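# Thread the white elbow tightly onto the tap

## Task

Turn the white elbow onto the tap until it will not tighten further, then leave the assembled pieces resting on the table.

## Robot and tools

Robot: two UR7e arms, left_arm and right_arm, each ending in a Robotiq 140 two-finger gripper whose fingers can fold at a hinge. A part held near the fingertip quarter of the pads is squeezed normally. Held nearer the palm, the fingers may wrap round it, hold it loosely, or squeeze too hard. Fingertips pushed onto a surface fold easily, so a grip after that can fail.

Frames: the scene frame has its origin on the table top midway between the arms, +z up, +x out over the table, and left_arm on the +y side. Image left and right do not match these names. Calibrated base origins: left_arm (+0.045, +0.342, +0.045) m, right_arm (-0.003, -0.496, +0.045) m, each turned only slightly about z. Every hand position, orientation, velocity and offset for an arm is in that arm's own base frame. The gripper's fingers point along its +z axis and close along its y axis. end_effector_position is the point between the closed pads; fingertips reach about 33 mm past it.

execute_actions(actions, cameras): actions is a list of actions, and each action is a list of up to 15 rows, one per 1/30 s step; a short action repeats its final row to fill 15 steps. Every row is one flat list of 18 numbers, each in [-1, 1], covering both arms: left dx, dy, dz, rx, ry, rz, gripper position, force_limit, speed, then the same nine for the right. dx..rz are offsets, not poses: each row is measured from the arm's Hand target at the start of that action, along its base axes. 1.0 equals 0.6 m of travel or 180 degrees; rx, ry, rz form one rotation vector, turning about the Hand target point. Repeating an offset in a new action moves the arm further. Six zeros re-request the current Hand target. Gripper numbers are commands, not offsets: position +1 is fully open (140 mm), about -0.8 brings the pads together, -1 closes until blocked. force_limit (-1 soft, about 14 N, to +1 about 58 N) and speed (-1 about 30 mm/s to +1 about 250 mm/s) both start at +1; faster closing grips harder. To leave a gripper unchanged, resend its last three numbers, since 0 is itself a command. cameras: list of names, ["all"], or []; images come by default only when actions is empty.

move(target, speed, blend, stop_force, zero, blocking, cameras): target is one 18-number row or a list of up to 15 rows, same layout and scale as above; all rows are offsets from the same starting Hand targets, not chained. The gripper follows a straight line, turning the short way, with no obstacle avoidance. speed is the top path speed in m/s, 0.002 to 3.6, default 0.25 (rotation capped at twice that in rad/s); one value or one per target. blend is a corner radius in metres for lists, default 0 (stop at each). stop_force, 3 to 120 N for both arms, ends an arm's path when its wrist sensor feels that much push against its travel; it is unreliable while the gripper rotates, and the arm keeps pressing afterwards. zero (default true) re-zeros before the move. blocking=false returns after about 0.5 s but cannot be combined with stop_force. Moves last 0.5 to 10 s. The result adds a "move:" line: done, off_target, moving, held or fault, plus limits such as paced (pose clipped) or held (steps withheld). An arm the line does not name is done, within 3 mm and 2 degrees.

wait(seconds 0 to 10) lets time pass with commands held. stop brakes a running move; fingers keep moving. zoom_image(camera cam_left_wrist or cam_right_wrist, region [x0, y0, x1, y1] in pixels, at most 504 by 504) enlarges part of the newest image. zero_wrist_force(arm) subtracts the current wrist reading. read_manual only gives licence text. finished_scene(scene 1) ends everything irreversibly; the elbow must stay tight and on the table afterwards.

Reading results: Hand target is the last commanded pose after clipping; the gripper often rests short of it, and the next command asks again. Orientation commands are clipped to 32 degrees from the measured orientation each step. object_status: 0 moving, 1 blocked while opening, 2 blocked while closing (a grip), 3 at the requested position or pads touching. position_measured is in counts: 3 open, about 139 is 60 mm, 230 pads touching. To grip harder while status is 2, raise force_limit and nudge position (-1 to -0.98). Wrist force and torque are in the gripper's own axes, zeroed at scene start. Wrist depth gives a 7 by 7 grid of distances in mm per wrist camera, rows from the top left. Joint torques include the arm's own weight.

Cameras: cam_left_wrist and cam_right_wrist, 672x504 each, mounted on the hands.

Avoid: outside force near 150 N or contact torque at joint limits (wrist joints 24.3 N m) causes a 10 s fault stop; the arms are stiff, so aim only slightly past contact and move slowly near it. Never let the arms or their grippers press on each other. Do not pass close to an arm's own base. Twisting a stiff thread puts torque on the wrist; turn in modest steps and regrip rather than forcing. Drops, releasing moving parts, slams and anything leaving the table hurt or fail the task. Long holding or straining heats motors: 70 °C warns, 85 °C brakes the arm for 30 s or more.

Each tool is called after "Request:" in YAML: its name, and indented under it one key for each argument.

## Session

Request:
execute_actions:
  actions: []
  cameras: ["all"]

Scene clock: 0.00 s.
left_arm: end_effector_position=(+0.1383, +0.1305, +0.3556) position_measured=3 object_status=3 end_effector_quat_wxyz=(-0.107, -0.350, +0.864, -0.346) | right_arm: end_effector_position=(+0.3317, -0.4999, +0.3058) position_measured=3 object_status=3 end_effector_quat_wxyz=(-0.017, +0.931, +0.360, +0.057)
Joint positions: left_arm=[0.851 -1.893 1.706 -0.818 -2.078 0.231] | right_arm=[-1.268 -1.334 1.223 -1.418 -1.46 1.134]
Joint velocities: within noise
Joint torques (N m): no reading
Motor temperatures (°C): left_arm=[27 34 27 33 38 35] | right_arm=[29 34 27 32 32 37]
Wrist force (N): no reading
Wrist torque (N m): no reading
Wrist force, peak (N): no reading
Wrist depth (mm): cam_left_wrist=[1382 1100 844 700 296 254 242 / - 1048 825 668 587 286 277 / 1250 966 804 672 579 417 442 / 1164 149 757 639 557 502 130 / - 138 728 628 543 496 115 / - 831 702 603 524 470 423 / - 813 681 588 513 462 425] | cam_right_wrist=[452 452 463 442 454 461 1266 / 467 475 468 467 471 1302 1325 / 477 473 491 499 487 1391 1374 / 448 141 507 511 1417 1400 1444 / - 141 531 1482 1473 1512 109 / 558 547 544 1609 1533 1533 - / 565 570 1621 1609 1645 1621 -]
Hand target: left_arm +0.1383, +0.1305, +0.3556; -0.107, -0.350, +0.864, -0.346 | right_arm +0.3317, -0.4999, +0.3058; -0.017, +0.931, +0.360, +0.057
Tool commands: left_gripper/position=+1.0 left_gripper/force_limit=+1.0 left_gripper/speed=+1.0 right_gripper/position=+1.0 right_gripper/force_limit=+1.0 right_gripper/speed=+1.0

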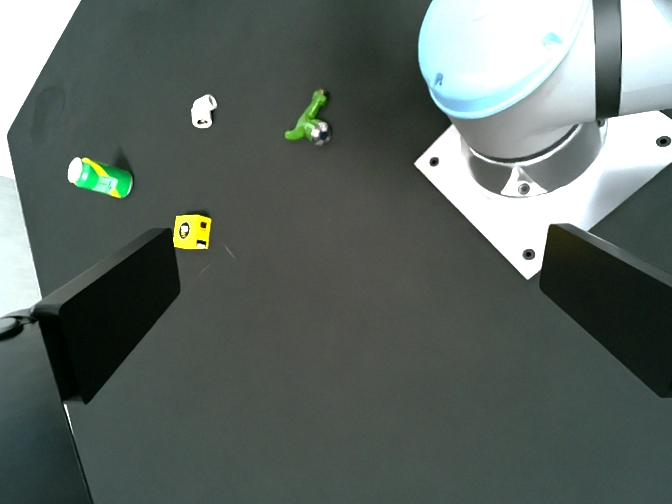

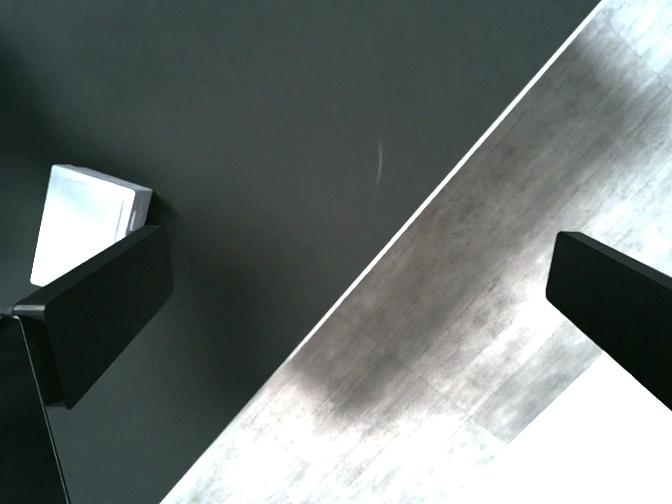

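Request:
zoom_image:
  camera: "cam_left_wrist"
  region: [260, 70, 370, 160]

Request:
zoom_image:
  camera: "cam_left_wrist"
  region: [160, 70, 260, 160]

Scaled by 4.582 from the camera's 672x504 image, which has a finer 960x720 frame.

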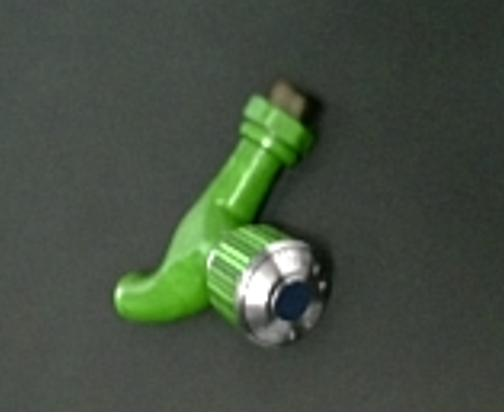

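Scaled by 5.040 from the camera's 672x504 image, which has a finer 960x720 frame.

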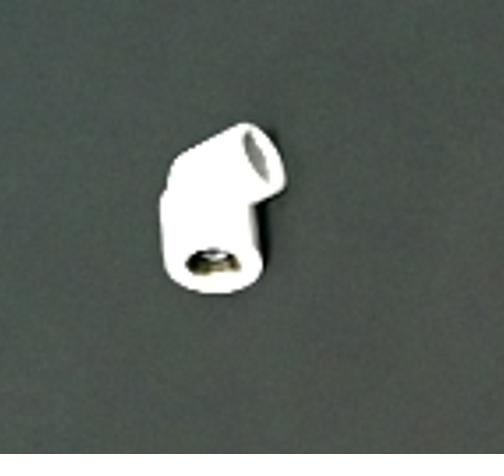

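Request:
move:
  target: [0.3195, -0.2175, -0.0427, 0.1385, -0.2624, -0.7033, 1, 1, 1, 0.03, 0.75, -0.176, 0.1766, -0.1207, 0.1360, 1, 1, 1]
  speed: 0.4

Scene clock: 145.63 s.
left_arm: end_effector_position=(+0.3300, +0.0000, +0.3300) position_measured=3 object_status=3 end_effector_quat_wxyz=(+0.000, +0.707, +0.707, +0.000) | right_arm: end_effector_position=(+0.3497, -0.0500, +0.2002) position_measured=3 object_status=3 end_effector_quat_wxyz=(-0.213, +0.768, +0.513, +0.318)
Joint positions: left_arm=[-0.416 -2.006 1.766 -1.332 -1.57 1.154] | right_arm=[-1.132 -1.86 2.102 -1.219 -1.023 0.66]
Joint torques (N m): left_arm=[-8.61 -15.93 -16.21 -4.82 3.24 1.82] | right_arm=[8.11 -24.03 -13.48 -3.26 3.35 -3.22]
Wrist force (N): left_arm=[-0.5 -1.2 0.1] | right_arm=[2.1 -0.3 1.3]
Wrist torque (N m): left_arm=[-0.14 0.36 0.16] | right_arm=[-0.12 -0.41 0.17]
Wrist force, peak (N): left_arm=[-1.1 -1.2 0.3] | right_arm=[1.9 -0.4 2.0]
Wrist depth (mm): cam_left_wrist=[453 466 461 459 460 456 457 / 420 481 486 490 487 484 486 / 387 508 518 516 513 517 517 / 542 150 550 553 554 538 130 / - 137 585 588 591 585 116 / - 630 628 637 627 637 628 / - 691 683 685 676 687 -] | cam_right_wrist=[561 565 578 570 575 556 579 / 510 505 501 511 516 513 516 / 457 454 465 460 460 464 468 / 428 153 420 423 425 428 429 / - 141 388 402 391 388 109 / 354 358 360 361 365 365 357 / 336 335 333 335 - 340 339]
Hand target: left_arm +0.3300, +0.0000, +0.3300; +0.000, +0.707, +0.707, +0.000 | right_arm +0.3497, -0.0499, +0.2002; -0.213, +0.768, +0.513, +0.318
Off the commanded pose: left_arm 0.000 m, 0 deg | right_arm 0.000 m, 0 deg.
move: done

Request:
move:
  target: [-0.0833, -0.5333, -0.2167, 0, 0, -0.5, 1, 1, 1, 0.034, 0.453, -0.159, 0, 0, 0, 1, 1, 1]
  speed: 0.4
  cameras: ["all"]

Scene clock: 152.93 s.
left_arm: end_effector_position=(+0.2800, -0.3200, +0.2000) position_measured=3 object_status=3 end_effector_quat_wxyz=(+0.001, +1.000, +0.000, +0.000) | right_arm: end_effector_position=(+0.3701, +0.2219, +0.1048) position_measured=3 object_status=3 end_effector_quat_wxyz=(-0.213, +0.768, +0.513, +0.318)
Joint positions: left_arm=[-1.171 -1.766 1.941 -1.747 -1.571 1.971] | right_arm=[-0.418 -1.972 2.587 -2.158 -0.786 1.534]
Joint torques (N m): left_arm=[-8.29 -8.48 -36.05 -5.3 -2.7 1.76] | right_arm=[7.64 5.15 -10.11 -4.45 0.31 3.26]
Wrist force (N): left_arm=[-0.1 -1.3 0.2] | right_arm=[2.0 -1.0 1.2]
Wrist torque (N m): left_arm=[-0.17 0.28 0.14] | right_arm=[-0.26 -0.39 0.07]
Wrist force, peak (N): left_arm=[-0.7 -1.5 0.1] | right_arm=[2.5 -0.9 1.9]
Wrist depth (mm): cam_left_wrist=[339 340 342 342 342 339 337 / 360 361 361 361 361 363 354 / 381 385 388 383 382 382 381 / 404 149 410 405 407 399 130 / - 137 434 429 435 435 116 / - 463 474 468 470 467 473 / - 502 503 511 508 507 507] | cam_right_wrist=[428 423 423 413 418 427 426 / 372 - 381 379 381 384 386 / - 341 341 346 336 348 342 / - 153 314 308 315 315 319 / - 141 288 290 291 292 109 / 260 268 268 270 275 270 264 / 252 250 250 250 251 252 258]
Hand target: left_arm +0.2800, -0.3200, +0.2000; +0.001, +1.000, +0.000, +0.000 | right_arm +0.3701, +0.2219, +0.1048; -0.213, +0.768, +0.513, +0.318
Off the commanded pose: left_arm 0.000 m, 0 deg | right_arm 0.000 m, 0 deg.
move: done
camera_calibration:
cam_left_wrist: T_world_to_cam=[[-0.00368989, -0.999916, -0.012456, -0.302561], [-0.94288, -0.00067042, 0.333133, 0.20102], [-0.333113, 0.0129737, -0.942798, 0.435404], [0, 0, 0, 1]] pos_world=[0.33346, -0.308049, 0.339763]
cam_right_wrist: T_world_to_cam=[[0.929163, -0.369656, -0.00323864, -0.252687], [-0.334337, -0.836584, -0.433989, 0.363134], [0.157717, 0.404329, -0.900912, 0.0903634], [0, 0, 0, 1]] pos_world=[0.341944, 0.173848, 0.238187]

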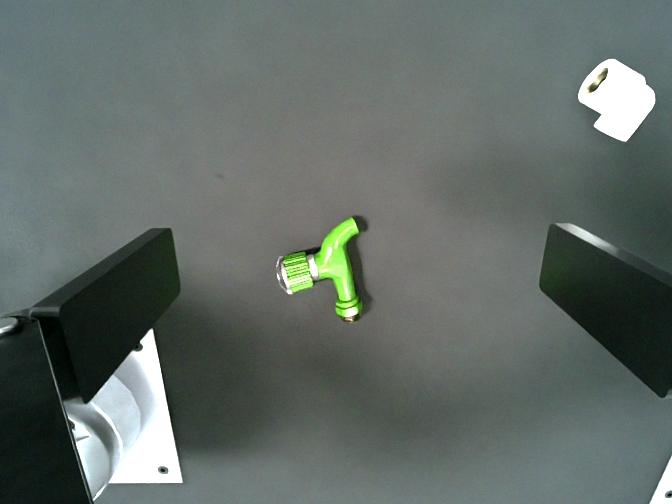

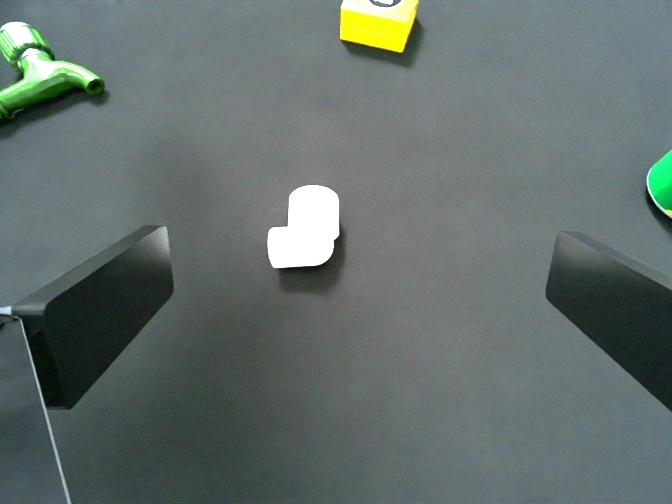

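Request:
zoom_image:
  camera: "cam_left_wrist"
  region: [260, 200, 390, 340]

Request:
zoom_image:
  camera: "cam_left_wrist"
  region: [560, 40, 672, 150]

Request:
zoom_image:
  camera: "cam_right_wrist"
  region: [240, 160, 370, 300]

Request:
zoom_image:
  camera: "cam_right_wrist"
  region: [0, 0, 130, 150]

Scaled by 3.600 from the camera's 672x504 image, which has a finer 960x720 frame.

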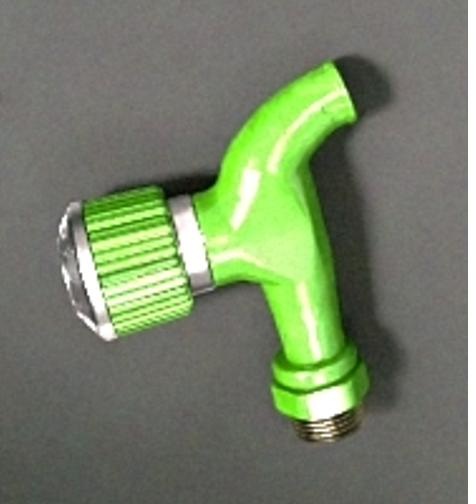

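Scaled by 4.500 from the camera's 672x504 image, which has a finer 960x720 frame.

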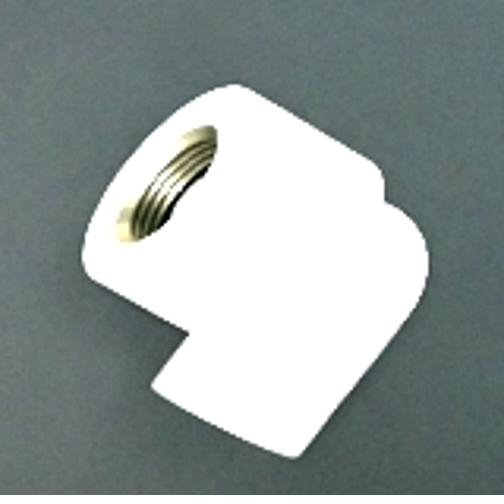

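Scaled by 3.600 from the camera's 672x504 image, which has a finer 960x720 frame.

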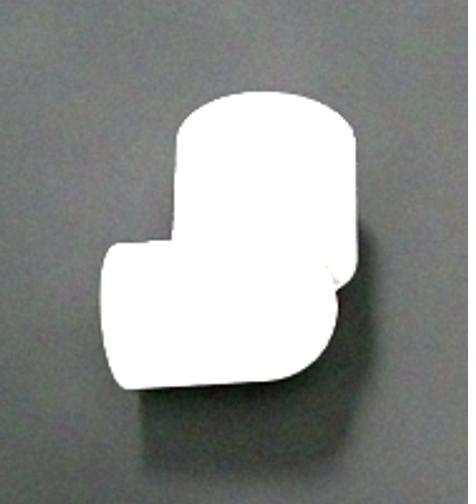

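Scaled by 3.360 from the camera's 672x504 image, which has a finer 960x720 frame.

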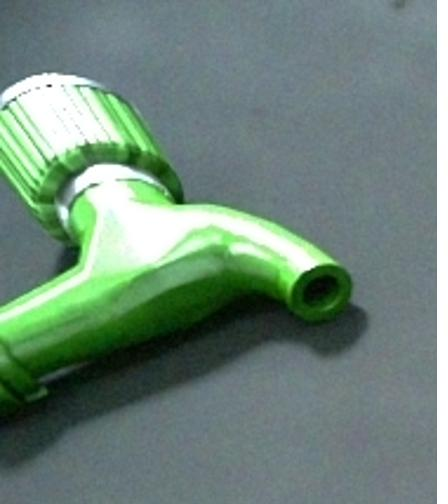

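Request:
move:
  target:
    - [-0.21, 0.01, -0.1667, 0, 0, 0.0611, -0.02, 0, 0, 0.025, 0.097, 0.0253, -0.2548, -0.1098, 0.4797, -0.02, 0, 0]
    - [-0.21, 0.01, -0.1667, 0, 0, 0.0611, -0.02, 0, 0, 0.0293, 0.1852, 0.0253, 0.1405, 0.3529, -0.9164, -0.02, 0, 0]
  speed: 0.5
  blend: [0.02, 0]
  cameras: ["all"]

Scene clock: 285.03 s.
left_arm: end_effector_position=(+0.1540, -0.3140, +0.1000) position_measured=131 object_status=3 end_effector_quat_wxyz=(+0.001, +0.995, +0.096, +0.000) | right_arm: end_effector_position=(+0.3877, +0.3330, +0.1200) position_measured=131 object_status=3 end_effector_quat_wxyz=(+0.001, -0.567, +0.824, +0.000)
Joint positions: left_arm=[-1.506 -1.9 2.303 -1.974 -1.571 1.444] | right_arm=[0.446 -1.493 1.9 -1.979 -1.571 -0.759]
Joint torques (N m): left_arm=[-5.83 -19.66 -14.1 -4.95 2.93 -1.65] | right_arm=[-7.13 -20.83 -34.72 -1.25 2.06 -2.92]
Wrist force (N): left_arm=[-0.4 -0.7 0.2] | right_arm=[-0.5 -0.5 0.2]
Wrist torque (N m): left_arm=[-0.02 0.35 0.28] | right_arm=[-0.11 0.10 0.00]
Wrist force, peak (N): left_arm=[-0.8 -1.3 0.4] | right_arm=[2.2 -0.8 1.5]
Wrist depth (mm): cam_left_wrist=[250 250 250 252 252 251 250 / 265 264 262 260 265 265 266 / 279 280 282 281 280 280 281 / 300 300 171 299 291 295 298 / - 93 97 320 321 82 92 / - - 333 341 345 - 76 / - - 374 375 371 - -] | cam_right_wrist=[268 268 267 270 268 267 264 / 282 278 284 280 283 285 283 / 299 299 298 297 299 300 299 / 311 318 139 323 157 315 318 / - 84 330 337 328 107 - / - - 357 363 365 - - / - - - 388 389 - -]
Hand target: left_arm +0.1540, -0.3140, +0.1000; +0.001, +0.995, +0.096, +0.000 | right_arm +0.3877, +0.3330, +0.1200; +0.001, -0.567, +0.824, +0.000
Off the commanded pose: left_arm 0.000 m, 0 deg | right_arm 0.000 m, 0 deg.
move: done
camera_calibration:
cam_left_wrist: T_world_to_cam=[[0.187103, -0.982261, -0.0124731, -0.322198], [-0.925443, -0.18051, 0.333124, 0.0563478], [-0.329467, -0.0507854, -0.9428, 0.278376], [0, 0, 0, 1]] pos_world=[0.204146, -0.292174, 0.239663]
cam_right_wrist: T_world_to_cam=[[-0.936483, 0.350506, -0.0120326, 0.256662], [0.327096, 0.885285, 0.330573, -0.453079], [0.12652, 0.30564, -0.943704, 0.106398], [0, 0, 0, 1]] pos_world=[0.375099, 0.278623, 0.253273]

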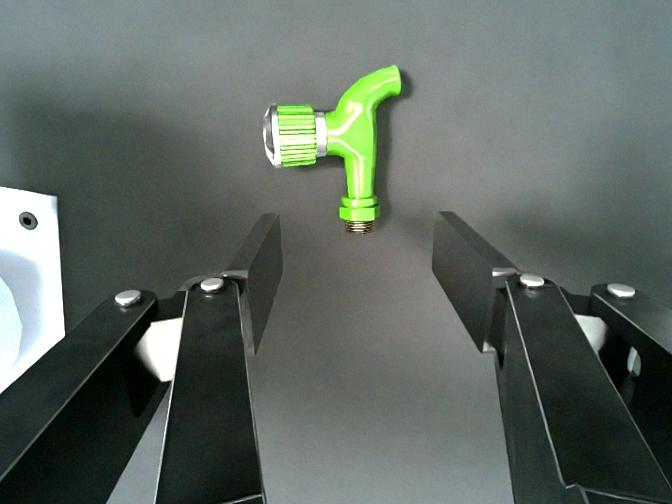

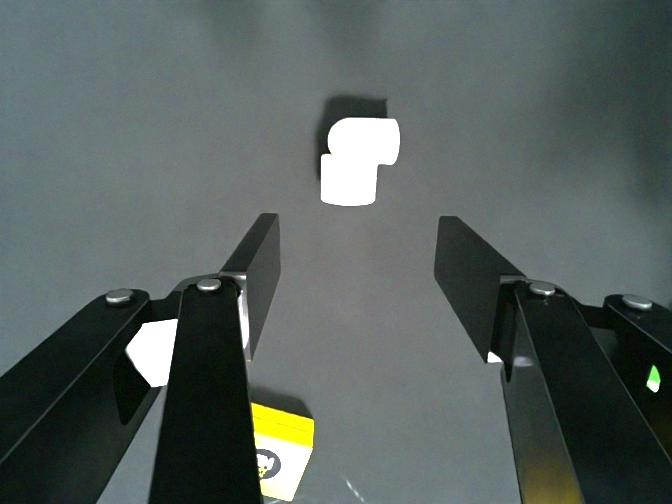

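Request:
zoom_image:
  camera: "cam_right_wrist"
  region: [300, 90, 420, 220]

Request:
zoom_image:
  camera: "cam_left_wrist"
  region: [250, 50, 420, 250]

Scaled by 3.877 from the camera's 672x504 image, which has a finer 960x720 frame.

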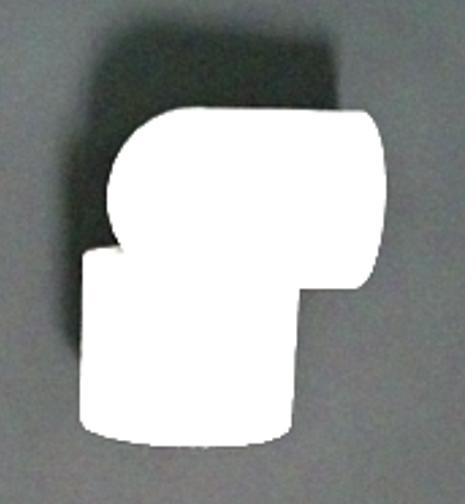

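Scaled by 2.520 from the camera's 672x504 image, which has a finer 960x720 frame.

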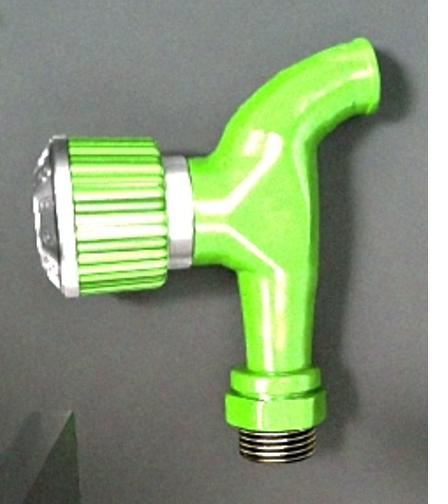

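Request:
zoom_image:
  camera: "cam_left_wrist"
  region: [330, 185, 395, 240]

Scaled by 7.754 from the camera's 672x504 image, which has a finer 960x720 frame.

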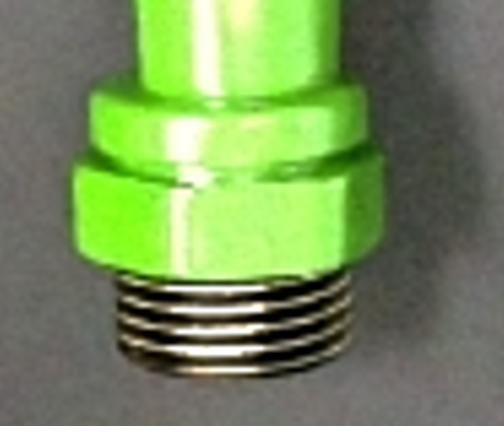

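Request:
move:
  target: [-0.0057, 0.0352, -0.1017, -0.1004, -0.0195, 0, -0.02, 0, 0, 0.0002, -0.005, -0.1417, 0, 0, 0, -0.02, 0, 0]
  speed: 0.2
  cameras: ["all"]

Scene clock: 387.97 s.
left_arm: end_effector_position=(+0.1506, -0.2929, +0.0390) position_measured=131 object_status=3 end_effector_quat_wxyz=(+0.160, +0.983, +0.094, +0.015) | right_arm: end_effector_position=(+0.3878, +0.3300, +0.0350) position_measured=131 object_status=3 end_effector_quat_wxyz=(+0.001, -0.567, +0.824, +0.000)
Joint positions: left_arm=[-1.579 -2.125 2.723 -2.484 -1.508 1.381] | right_arm=[0.44 -1.389 2.03 -2.213 -1.571 -0.765]
Joint torques (N m): left_arm=[-6.12 -9.26 -11.76 -5.75 3.39 -1.86] | right_arm=[-7.23 -21.77 -10.8 -4.69 0.71 -2.95]
Wrist force (N): left_arm=[-0.7 -1.5 0.1] | right_arm=[-0.6 -0.4 0.1]
Wrist torque (N m): left_arm=[-0.12 0.36 0.39] | right_arm=[-0.10 0.14 -0.02]
Wrist force, peak (N): left_arm=[-0.3 -2.1 0.6] | right_arm=[-0.4 -1.0 0.6]
Wrist depth (mm): cam_left_wrist=[165 173 183 196 212 229 252 / 172 181 190 198 227 244 268 / 181 190 200 203 240 265 291 / 190 200 172 230 243 281 315 / - 93 96 252 268 82 92 / - - 243 269 292 - 76 / - - 276 291 317 - -] | cam_right_wrist=[191 192 193 191 191 192 191 / 206 204 201 202 200 202 202 / 213 213 213 182 209 216 212 / 226 226 138 222 195 223 228 / - 88 238 240 238 107 - / - - 257 259 253 - - / - - - 276 278 - -]
Hand target: left_arm +0.1506, -0.2929, +0.0390; +0.160, +0.983, +0.094, +0.015 | right_arm +0.3878, +0.3300, +0.0349; +0.001, -0.567, +0.824, +0.000
Off the commanded pose: left_arm 0.000 m, 0 deg | right_arm 0.000 m, 0 deg.
move: done
camera_calibration:
cam_left_wrist: T_world_to_cam=[[0.178166, -0.935941, 0.303763, -0.298932], [-0.945494, -0.077319, 0.316328, 0.111215], [-0.272578, -0.343564, -0.898702, 0.12489], [0, 0, 0, 1]] pos_world=[0.192455, -0.228276, 0.167863]
cam_right_wrist: T_world_to_cam=[[-0.936599, 0.350197, -0.0120481, 0.256917], [0.326803, 0.885404, 0.330543, -0.422275], [0.126422, 0.305649, -0.943714, 0.0271241], [0, 0, 0, 1]] pos_world=[0.375199, 0.275622, 0.168273]

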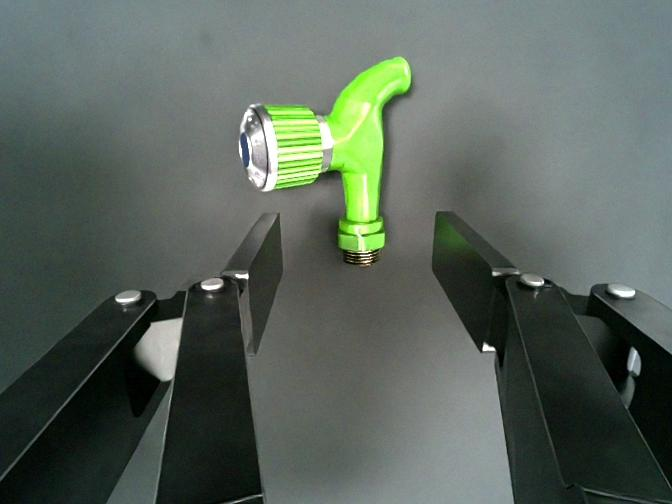

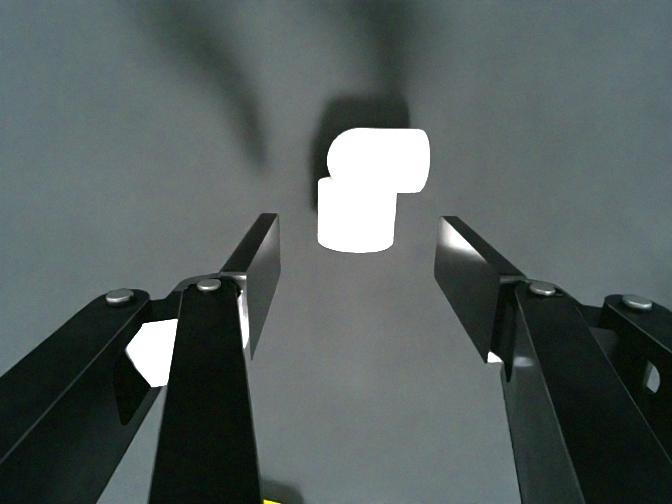

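Request:
zoom_image:
  camera: "cam_left_wrist"
  region: [310, 170, 410, 280]

Scaled by 4.582 from the camera's 672x504 image, which has a finer 960x720 frame.

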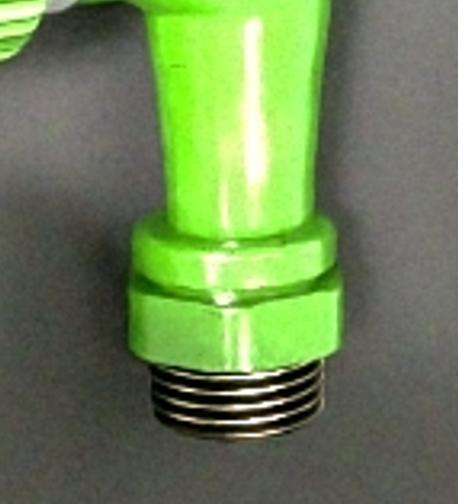

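Request:
move:
  target: [0.0102, -0.0278, -0.0655, 0, 0, 0, -0.02, 0, 0, 0.0008, 0.0023, -0.07, 0, 0, 0, -0.02, 0, 0]
  speed: 0.06
  stop_force: 10
  cameras: ["all"]

Scene clock: 420.10 s.
left_arm: end_effector_position=(+0.1567, -0.3096, -0.0003) position_measured=131 object_status=3 end_effector_quat_wxyz=(+0.160, +0.983, +0.094, +0.015) | right_arm: end_effector_position=(+0.3883, +0.3314, -0.0071) position_measured=131 object_status=3 end_effector_quat_wxyz=(+0.001, -0.567, +0.824, +0.000)
Joint positions: left_arm=[-1.549 -1.871 2.762 -2.779 -1.517 1.409] | right_arm=[0.442 -1.314 2.072 -2.33 -1.571 -0.763]
Joint torques (N m): left_arm=[6.32 5.21 -7.57 -5.61 -2.61 1.75] | right_arm=[6.72 -25.42 -8.41 -4.64 2.02 2.71]
Wrist force (N): left_arm=[-0.3 -1.4 0.1] | right_arm=[-0.4 -0.2 -0.1]
Wrist torque (N m): left_arm=[-0.08 0.27 0.23] | right_arm=[-0.03 0.06 -0.09]
Wrist force, peak (N): left_arm=[-0.6 -1.6 0.4] | right_arm=[-1.0 -0.7 -0.3]
Wrist depth (mm): cam_left_wrist=[133 140 149 160 171 186 204 / 140 146 153 151 183 198 218 / 147 154 131 151 194 214 237 / 155 163 170 184 197 229 256 / - 93 97 203 217 82 92 / - - 199 219 236 - 76 / - - - 237 256 - -] | cam_right_wrist=[155 153 153 153 153 154 154 / 161 161 162 162 160 162 162 / 171 170 170 143 139 171 169 / 180 181 152 145 156 179 182 / - 84 190 193 191 - - / - - 206 206 204 - - / - - 222 222 224 - -]
Hand target: left_arm +0.1567, -0.3096, -0.0003; +0.160, +0.983, +0.094, +0.015 | right_arm +0.3883, +0.3314, -0.0071; +0.001, -0.567, +0.824, +0.000
Off the commanded pose: left_arm 0.000 m, 0 deg | right_arm 0.000 m, 0 deg.
move: done
camera_calibration:
cam_left_wrist: T_world_to_cam=[[0.178108, -0.935875, 0.303998, -0.303682], [-0.945503, -0.0771866, 0.316332, 0.128189], [-0.272582, -0.343772, -0.898621, 0.0853456], [0, 0, 0, 1]] pos_world=[0.198555, -0.244975, 0.128462]
cam_right_wrist: T_world_to_cam=[[-0.936603, 0.350187, -0.012015, 0.256422], [0.326793, 0.885377, 0.330627, -0.409672], [0.126419, 0.305739, -0.943685, -0.0130943], [0, 0, 0, 1]] pos_world=[0.375699, 0.276922, 0.126173]

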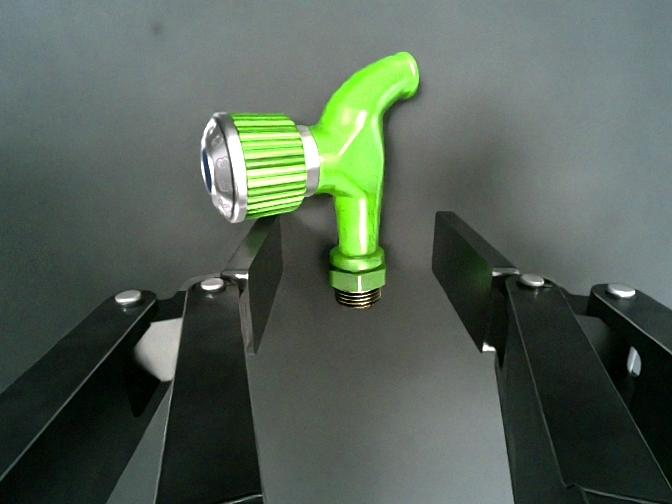

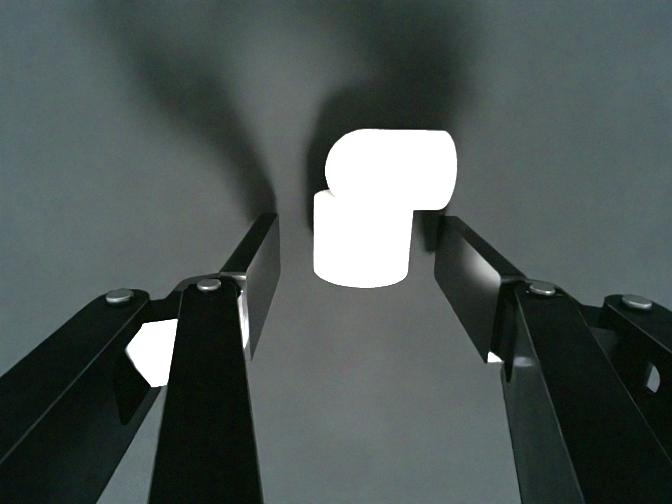

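Request:
move:
  target: [0, 0, 0, 0, 0, 0, -1, 0, -1, 0, 0, 0, 0, 0, 0, -1, -0.5, -1]
  cameras: ["all"]

Scene clock: 437.13 s.
left_arm: end_effector_position=(+0.1567, -0.3096, -0.0003) position_measured=196 object_status=0 end_effector_quat_wxyz=(+0.160, +0.983, +0.094, +0.015) | right_arm: end_effector_position=(+0.3883, +0.3314, -0.0071) position_measured=175 object_status=2 end_effector_quat_wxyz=(+0.001, -0.567, +0.824, +0.000)
Joint positions: left_arm=[-1.549 -1.871 2.762 -2.779 -1.517 1.409] | right_arm=[0.442 -1.314 2.072 -2.33 -1.571 -0.763]
Joint torques (N m): left_arm=[8.46 5.34 -8.76 -4.37 -2.46 1.69] | right_arm=[5.27 -24.09 -11.45 -2.95 0.84 2.76]
Wrist force (N): left_arm=[-0.4 -1.5 -8.9] | right_arm=[2.8 0.9 -10.4]
Wrist torque (N m): left_arm=[-0.07 0.23 0.24] | right_arm=[-0.05 0.05 -0.08]
Wrist force, peak (N): left_arm=[-0.4 -1.6 -9.0] | right_arm=[2.9 0.9 -10.9]
Wrist depth (mm): cam_left_wrist=[134 140 149 160 172 186 204 / 140 146 152 151 183 199 218 / 147 154 131 150 194 212 235 / 155 162 174 169 156 228 255 / 163 165 95 202 - 96 274 / - 70 77 221 - 76 64 / - - - 240 - - -] | cam_right_wrist=[155 153 153 153 153 153 154 / 161 162 161 160 161 162 162 / 170 171 170 142 167 174 171 / 181 181 178 143 147 182 182 / 190 82 - 194 138 - 191 / - - - 207 - - - / - - - 222 - - -]
Hand target: left_arm +0.1567, -0.3096, -0.0003; +0.160, +0.983, +0.094, +0.015 | right_arm +0.3883, +0.3314, -0.0071; +0.001, -0.567, +0.824, +0.000
Off the commanded pose: left_arm 0.000 m, 0 deg | right_arm 0.000 m, 0 deg.
move: done
camera_calibration:
cam_left_wrist: T_world_to_cam=[[0.178108, -0.935875, 0.303998, -0.303682], [-0.945503, -0.0771866, 0.316332, 0.128189], [-0.272582, -0.343772, -0.898621, 0.0853456], [0, 0, 0, 1]] pos_world=[0.198555, -0.244975, 0.128462]
cam_right_wrist: T_world_to_cam=[[-0.936603, 0.350187, -0.012015, 0.256422], [0.326793, 0.885377, 0.330627, -0.409672], [0.126419, 0.305739, -0.943685, -0.0130943], [0, 0, 0, 1]] pos_world=[0.375699, 0.276922, 0.126173]

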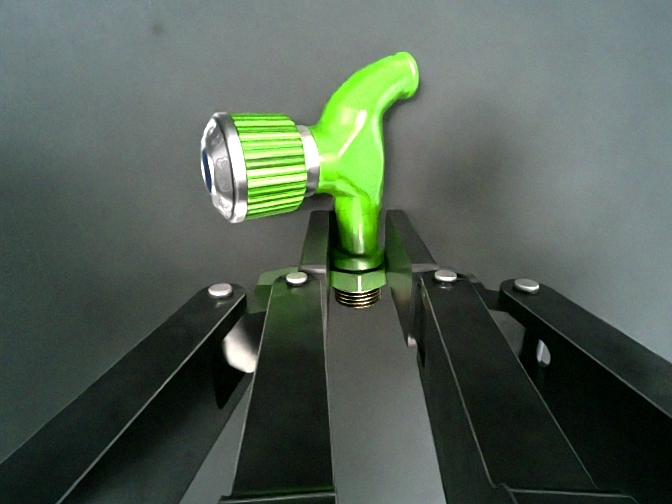

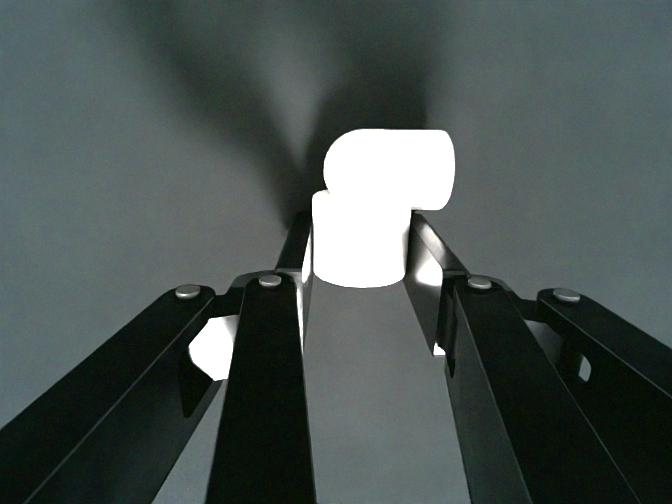

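Request:
move:
  target: [0, 0, 0.0333, 0, 0, 0, -1, 0, -1, 0, 0, 0.0333, 0, 0, 0, -1, -0.5, -1]
  speed: 0.05
  cameras: ["all"]

Scene clock: 444.43 s.
left_arm: end_effector_position=(+0.1567, -0.3096, +0.0196) position_measured=196 object_status=2 end_effector_quat_wxyz=(+0.160, +0.983, +0.094, +0.015) | right_arm: end_effector_position=(+0.3883, +0.3314, +0.0129) position_measured=175 object_status=2 end_effector_quat_wxyz=(+0.001, -0.567, +0.824, +0.000)
Joint positions: left_arm=[-1.549 -1.96 2.727 -2.656 -1.517 1.409] | right_arm=[0.442 -1.35 2.052 -2.274 -1.571 -0.762]
Joint torques (N m): left_arm=[-6.1 -11.36 -30.78 -1.84 3.22 -1.75] | right_arm=[4.83 -43.72 -31.99 -1.22 0.19 1.71]
Wrist force (N): left_arm=[-0.5 -1.7 0.6] | right_arm=[-0.7 -0.1 1.0]
Wrist torque (N m): left_arm=[-0.09 0.31 0.38] | right_arm=[-0.01 0.15 -0.09]
Wrist force, peak (N): left_arm=[-0.4 -1.6 -9.1] | right_arm=[3.0 1.2 -10.9]
Wrist depth (mm): cam_left_wrist=[149 156 167 179 193 208 227 / 156 163 170 154 203 222 244 / 164 172 134 148 217 239 263 / 173 182 195 169 157 256 286 / 181 184 95 96 - 94 313 / - 70 77 244 - 76 64 / - - - 269 - - -] | cam_right_wrist=[171 171 169 171 171 171 171 / 182 179 181 181 180 183 181 / 194 191 190 144 186 192 191 / 202 201 200 143 141 202 203 / 212 82 - 217 138 - 213 / - - - 230 - - - / - - - 247 - - -]
Hand target: left_arm +0.1567, -0.3096, +0.0196; +0.160, +0.983, +0.094, +0.015 | right_arm +0.3883, +0.3314, +0.0129; +0.001, -0.567, +0.824, +0.000
Off the commanded pose: left_arm 0.000 m, 0 deg | right_arm 0.000 m, 0 deg.
move: done
camera_calibration:
cam_left_wrist: T_world_to_cam=[[0.178108, -0.935875, 0.303998, -0.309749], [-0.945503, -0.0771866, 0.316332, 0.121989], [-0.272582, -0.343772, -0.898621, 0.103255], [0, 0, 0, 1]] pos_world=[0.198655, -0.244975, 0.148362]
cam_right_wrist: T_world_to_cam=[[-0.936603, 0.350187, -0.012015, 0.256663], [0.326793, 0.885377, 0.330627, -0.416285], [0.126419, 0.305739, -0.943685, 0.00577939], [0, 0, 0, 1]] pos_world=[0.375699, 0.276922, 0.146173]

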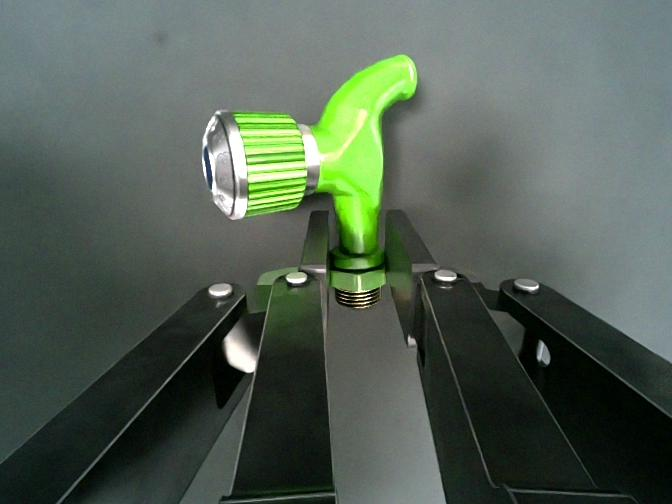

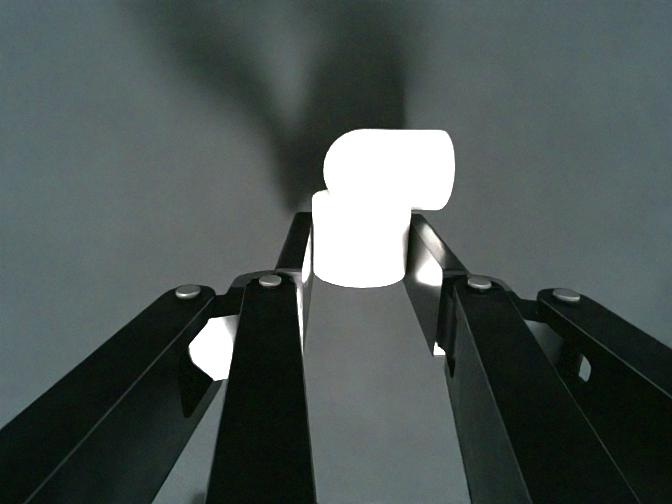

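Request:
move:
  target:
    - [0, 0, 0.05, 0, 0, 0, -1, 0, -1, 0, 0, -0.0308, 0, 0, 0, -1, -0.5, -1]
    - [0, 0, 0.05, 0, 0, 0, -1, 0, -1, 0, 0, -0.0308, 0, 0, 0, -0.02, -0.5, -0.6]
    - [0.1555, 0.066, 0.334, 0.0415, 0.1163, 0.6545, -1, 0, -1, 0, 0, 0.0583, 0, 0, 0, -0.02, -0.5, -0.6]
    - [0.1555, 0.066, 0.334, 0.0415, 0.1163, 0.6545, -1, 0, -1, -0.0375, -0.044, 0.0583, 0, 0, 0, -0.02, -0.5, -0.6]
    - [0.1555, 0.066, 0.334, 0.0415, 0.1163, 0.6545, -1, 0, -1, -0.0375, -0.044, -0.0332, 0, 0, 0, -0.02, -0.5, -0.6]
  speed: [0.06, 0.1, 0.5, 0.12, 0.08]
  cameras: ["cam_right_wrist", "cam_left_wrist"]

Scene clock: 527.20 s.
left_arm: end_effector_position=(+0.2500, -0.2700, +0.2200) position_measured=196 object_status=2 end_effector_quat_wxyz=(+0.000, +0.423, +0.906, +0.000) | right_arm: end_effector_position=(+0.3658, +0.3050, -0.0069) position_measured=131 object_status=3 end_effector_quat_wxyz=(+0.001, -0.567, +0.824, +0.000)
Joint positions: left_arm=[-1.194 -1.925 2.001 -1.646 -1.571 -0.321] | right_arm=[0.411 -1.385 2.166 -2.353 -1.571 -0.794]
Joint torques (N m): left_arm=[8.34 -0.56 -36.79 -0.89 -2.62 -1.57] | right_arm=[5.82 -19.51 -8.23 -4.54 2.26 1.82]
Wrist force (N): left_arm=[-0.3 -1.0 1.2] | right_arm=[-0.5 -0.1 -0.4]
Wrist torque (N m): left_arm=[-0.10 0.30 0.28] | right_arm=[-0.03 0.09 0.00]
Wrist force, peak (N): left_arm=[-0.8 -1.6 1.6] | right_arm=[-1.9 -0.8 -0.3]
Wrist depth (mm): cam_left_wrist=[358 358 358 361 358 360 358 / 383 384 372 152 379 381 382 / 404 404 134 154 405 404 403 / 432 429 422 169 156 427 431 / 459 90 95 96 - 96 454 / - 70 77 489 - 76 64 / - - - - - - -] | cam_right_wrist=[155 153 154 153 154 153 154 / 161 162 - 162 162 162 162 / - 172 172 171 171 173 171 / 181 182 139 151 157 180 182 / - 84 141 157 193 - - / - - 207 207 208 - - / - - 222 222 219 - -]
Hand target: left_arm +0.2500, -0.2700, +0.2200; +0.000, +0.423, +0.906, +0.000 | right_arm +0.3658, +0.3050, -0.0070; +0.001, -0.567, +0.824, +0.000
Off the commanded pose: left_arm 0.000 m, 0 deg | right_arm 0.000 m, 0 deg.
move: done
camera_calibration:
cam_left_wrist: T_world_to_cam=[[0.768219, 0.640045, -0.013502, -0.00249421], [0.607152, -0.721727, 0.332379, -0.415895], [0.202993, -0.263538, -0.943049, 0.234945], [0, 0, 0, 1]] pos_world=[0.206736, -0.23665, 0.359766]
cam_right_wrist: T_world_to_cam=[[-0.936633, 0.350104, -0.0120459, 0.244632], [0.326705, 0.885409, 0.330627, -0.378988], [0.126419, 0.305741, -0.943685, -0.00199013], [0, 0, 0, 1]] pos_world=[0.353199, 0.250522, 0.126372]

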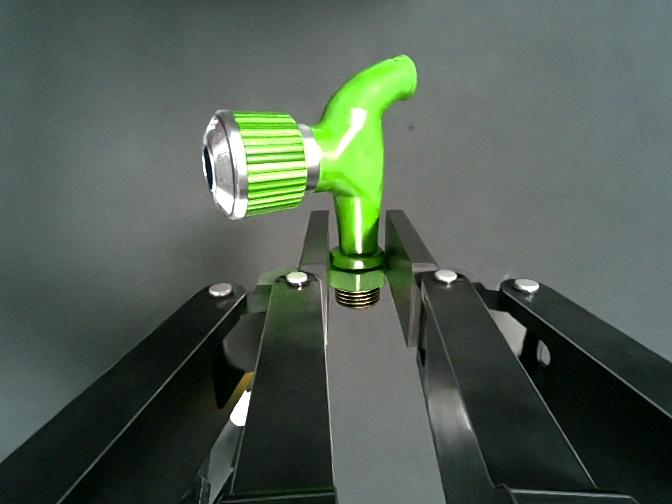

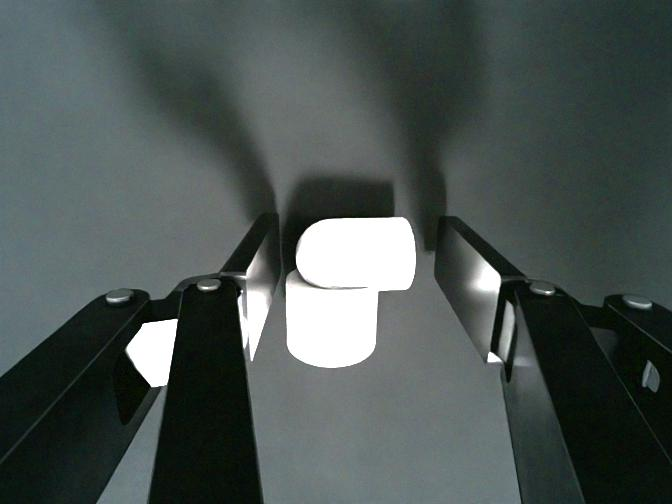

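Request:
move:
  target: [0, 0, 0, 0, 0, 0, -1, 0, -1, 0, 0, 0, 0, 0, 0, -1, -0.5, -1]
  cameras: ["cam_right_wrist"]

Scene clock: 530.97 s.
left_arm: end_effector_position=(+0.2500, -0.2700, +0.2200) position_measured=196 object_status=2 end_effector_quat_wxyz=(+0.000, +0.423, +0.906, +0.000) | right_arm: end_effector_position=(+0.3658, +0.3050, -0.0070) position_measured=155 object_status=0 end_effector_quat_wxyz=(+0.001, -0.567, +0.824, +0.000)
Joint positions: left_arm=[-1.194 -1.925 2.001 -1.646 -1.571 -0.321] | right_arm=[0.411 -1.385 2.166 -2.353 -1.571 -0.794]
Joint torques (N m): left_arm=[8.85 -0.77 -37.21 -0.99 -2.57 -1.51] | right_arm=[8.16 -20.08 -8.13 -3.68 2.29 2.53]
Wrist force (N): left_arm=[-0.2 -1.2 0.9] | right_arm=[2.1 -1.2 -6.1]
Wrist torque (N m): left_arm=[-0.13 0.28 0.28] | right_arm=[0.04 -0.02 0.03]
Wrist force, peak (N): left_arm=[-0.5 -1.3 1.2] | right_arm=[2.3 -0.9 -6.3]
Wrist depth (mm): cam_left_wrist=[360 358 358 359 358 361 363 / 381 381 372 152 379 379 381 / 402 403 134 154 404 407 403 / 429 429 424 169 156 431 428 / 462 90 95 96 - 96 457 / - 70 77 481 - 76 64 / - - - - - - -] | cam_right_wrist=[155 153 154 154 154 154 154 / 162 159 161 161 162 162 160 / 173 173 171 171 171 173 175 / 180 181 176 152 152 181 182 / - 82 - 160 160 93 - / - - - 207 207 - - / - - - 222 - - -]
Hand target: left_arm +0.2500, -0.2700, +0.2200; +0.000, +0.423, +0.906, +0.000 | right_arm +0.3658, +0.3050, -0.0070; +0.001, -0.567, +0.824, +0.000
Off the commanded pose: left_arm 0.000 m, 0 deg | right_arm 0.000 m, 0 deg.
move: done
camera_calibration:
cam_right_wrist: T_world_to_cam=[[-0.936603, 0.350187, -0.012015, 0.244595], [0.326793, 0.885377, 0.330627, -0.378979], [0.126419, 0.305739, -0.943685, -0.002084], [0, 0, 0, 1]] pos_world=[0.353199, 0.250522, 0.126273]
Images, in order (width x height): cam_right_wrist 672x504.

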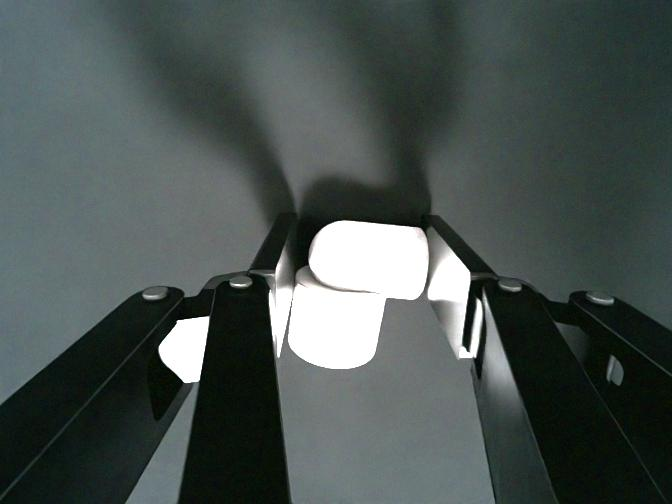

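Request:
move:
  target:
    - [0, 0, 0, 0, 0, 0, -1, 0, -1, 0, 0, 0, 0, 0, 0, -0.13, -0.5, -1]
    - [0, 0, 0, 0, 0, 0, -1, 0, -1, -0.0043, 0.0017, 0, 0, 0, -0.0389, -0.13, -0.5, -1]
    - [0, 0, 0, 0, 0, 0, -1, 0, -1, -0.0043, 0.0017, 0, 0, 0, -0.0389, -1, -0.5, -1]
  speed: 0.05
  cameras: ["cam_right_wrist"]

Scene clock: 551.47 s.
left_arm: end_effector_position=(+0.2500, -0.2700, +0.2200) position_measured=196 object_status=2 end_effector_quat_wxyz=(+0.000, +0.423, +0.906, +0.000) | right_arm: end_effector_position=(+0.3632, +0.3060, -0.0070) position_measured=156 object_status=0 end_effector_quat_wxyz=(+0.001, -0.515, +0.857, +0.000)
Joint positions: left_arm=[-1.194 -1.925 2.001 -1.646 -1.571 -0.321] | right_arm=[0.416 -1.387 2.169 -2.354 -1.571 -0.667]
Joint torques (N m): left_arm=[8.73 -0.06 -36.38 -1.31 -2.78 -1.85] | right_arm=[8.16 -38.89 -10.07 -4.23 -0.9 2.78]
Wrist force (N): left_arm=[-0.5 -1.2 0.8] | right_arm=[2.3 -0.1 -4.9]
Wrist torque (N m): left_arm=[-0.14 0.34 0.27] | right_arm=[0.08 -0.03 -0.06]
Wrist force, peak (N): left_arm=[-0.5 -1.4 1.1] | right_arm=[2.4 -1.0 -6.8]
Wrist depth (mm): cam_left_wrist=[358 357 360 358 358 360 359 / 379 379 372 153 379 380 381 / 407 403 133 146 404 405 401 / 429 430 424 169 157 434 431 / 458 90 95 89 - 96 453 / - 70 77 483 - 76 64 / - - - - - - -] | cam_right_wrist=[155 153 153 154 153 153 153 / 162 162 162 161 161 162 162 / 171 170 171 170 174 173 171 / 181 181 120 153 152 179 181 / - 82 - 155 160 - - / - - - 207 207 - - / - - - 222 222 - -]
Hand target: left_arm +0.2500, -0.2700, +0.2200; +0.000, +0.423, +0.906, +0.000 | right_arm +0.3632, +0.3060, -0.0070; +0.001, -0.515, +0.857, +0.000
Off the commanded pose: left_arm 0.000 m, 0 deg | right_arm 0.000 m, 0 deg.
move: done
camera_calibration:
cam_right_wrist: T_world_to_cam=[[-0.88693, 0.461747, -0.012058, 0.189623], [0.432276, 0.838955, 0.330593, -0.40317], [0.162766, 0.288, -0.943696, -0.00985403], [0, 0, 0, 1]] pos_world=[0.344067, 0.253522, 0.126273]
Images, in order (width x height): cam_right_wrist 672x504.

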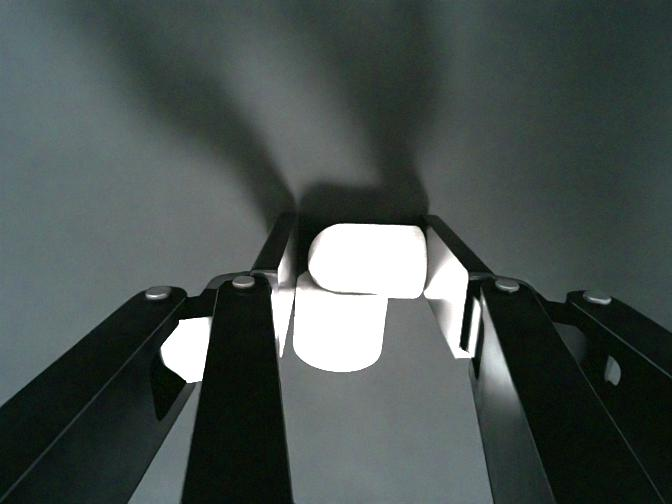

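Request:
move:
  target:
    - [0, 0, 0, 0, 0, 0, -1, 0, -1, 0, 0, 0, 0, 0, 0, -0.13, -0.5, -1]
    - [0, 0, 0, 0, 0, 0, -1, 0, -1, -0.0085, -0.016, -0.0008, 0.1226, -0.0652, 0, -0.13, -0.5, -1]
    - [0, 0, 0, 0, 0, 0, -1, 0, -1, -0.0085, -0.016, -0.0008, 0.1226, -0.0652, 0, -1, -0.5, -1]
  speed: 0.15
  cameras: ["cam_right_wrist"]

Scene clock: 597.13 s.
left_arm: end_effector_position=(+0.2500, -0.2700, +0.2200) position_measured=196 object_status=2 end_effector_quat_wxyz=(+0.000, +0.423, +0.906, +0.000) | right_arm: end_effector_position=(+0.3581, +0.2964, -0.0075) position_measured=157 object_status=0 end_effector_quat_wxyz=(+0.186, -0.503, +0.837, +0.111)
Joint positions: left_arm=[-1.194 -1.925 2.001 -1.646 -1.571 -0.321] | right_arm=[0.152 -1.507 2.552 -2.889 -1.225 -0.882]
Joint torques (N m): left_arm=[8.4 -0.93 -38.14 -1.04 -2.61 -1.54] | right_arm=[-8.82 -8.95 -3.38 -4.24 3.12 -2.92]
Wrist force (N): left_arm=[-0.4 -1.3 1.0] | right_arm=[-1.9 -0.1 -5.3]
Wrist torque (N m): left_arm=[-0.16 0.32 0.27] | right_arm=[-0.03 0.31 -0.11]
Wrist force, peak (N): left_arm=[-0.5 -1.6 1.0] | right_arm=[-2.0 0.1 -5.4]
Wrist depth (mm): cam_left_wrist=[360 357 362 360 360 358 358 / 382 383 373 154 379 383 380 / 401 403 134 161 404 404 399 / 435 426 425 167 156 431 429 / 464 90 95 96 - 96 456 / - 70 77 488 - 76 64 / - - - - - - -] | cam_right_wrist=[129 129 125 126 125 - - / - 142 142 141 145 - 141 / 168 162 161 161 162 162 161 / 191 191 177 155 155 183 189 / 212 82 - 174 212 93 210 / - - - 288 289 - - / - - - 339 387 - -]
Hand target: left_arm +0.2500, -0.2700, +0.2200; +0.000, +0.423, +0.906, +0.000 | right_arm +0.3581, +0.2964, -0.0075; +0.186, -0.503, +0.837, +0.111
Off the commanded pose: left_arm 0.000 m, 0 deg | right_arm 0.000 m, 0 deg.
move: done
camera_calibration:
cam_right_wrist: T_world_to_cam=[[-0.884153, 0.466968, -0.0146471, 0.186954], [0.325177, 0.637594, 0.698379, -0.292014], [0.33546, 0.612711, -0.715578, -0.163134], [0, 0, 0, 1]] pos_world=[0.314977, 0.198839, 0.0899394]
Images, in order (width x height): cam_right_wrist 672x504.

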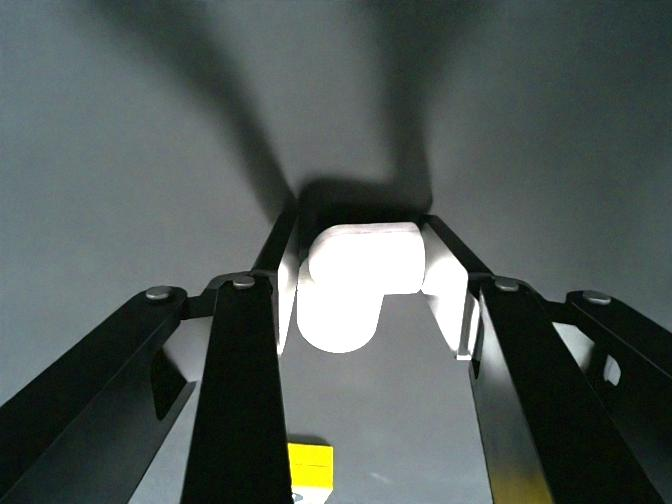

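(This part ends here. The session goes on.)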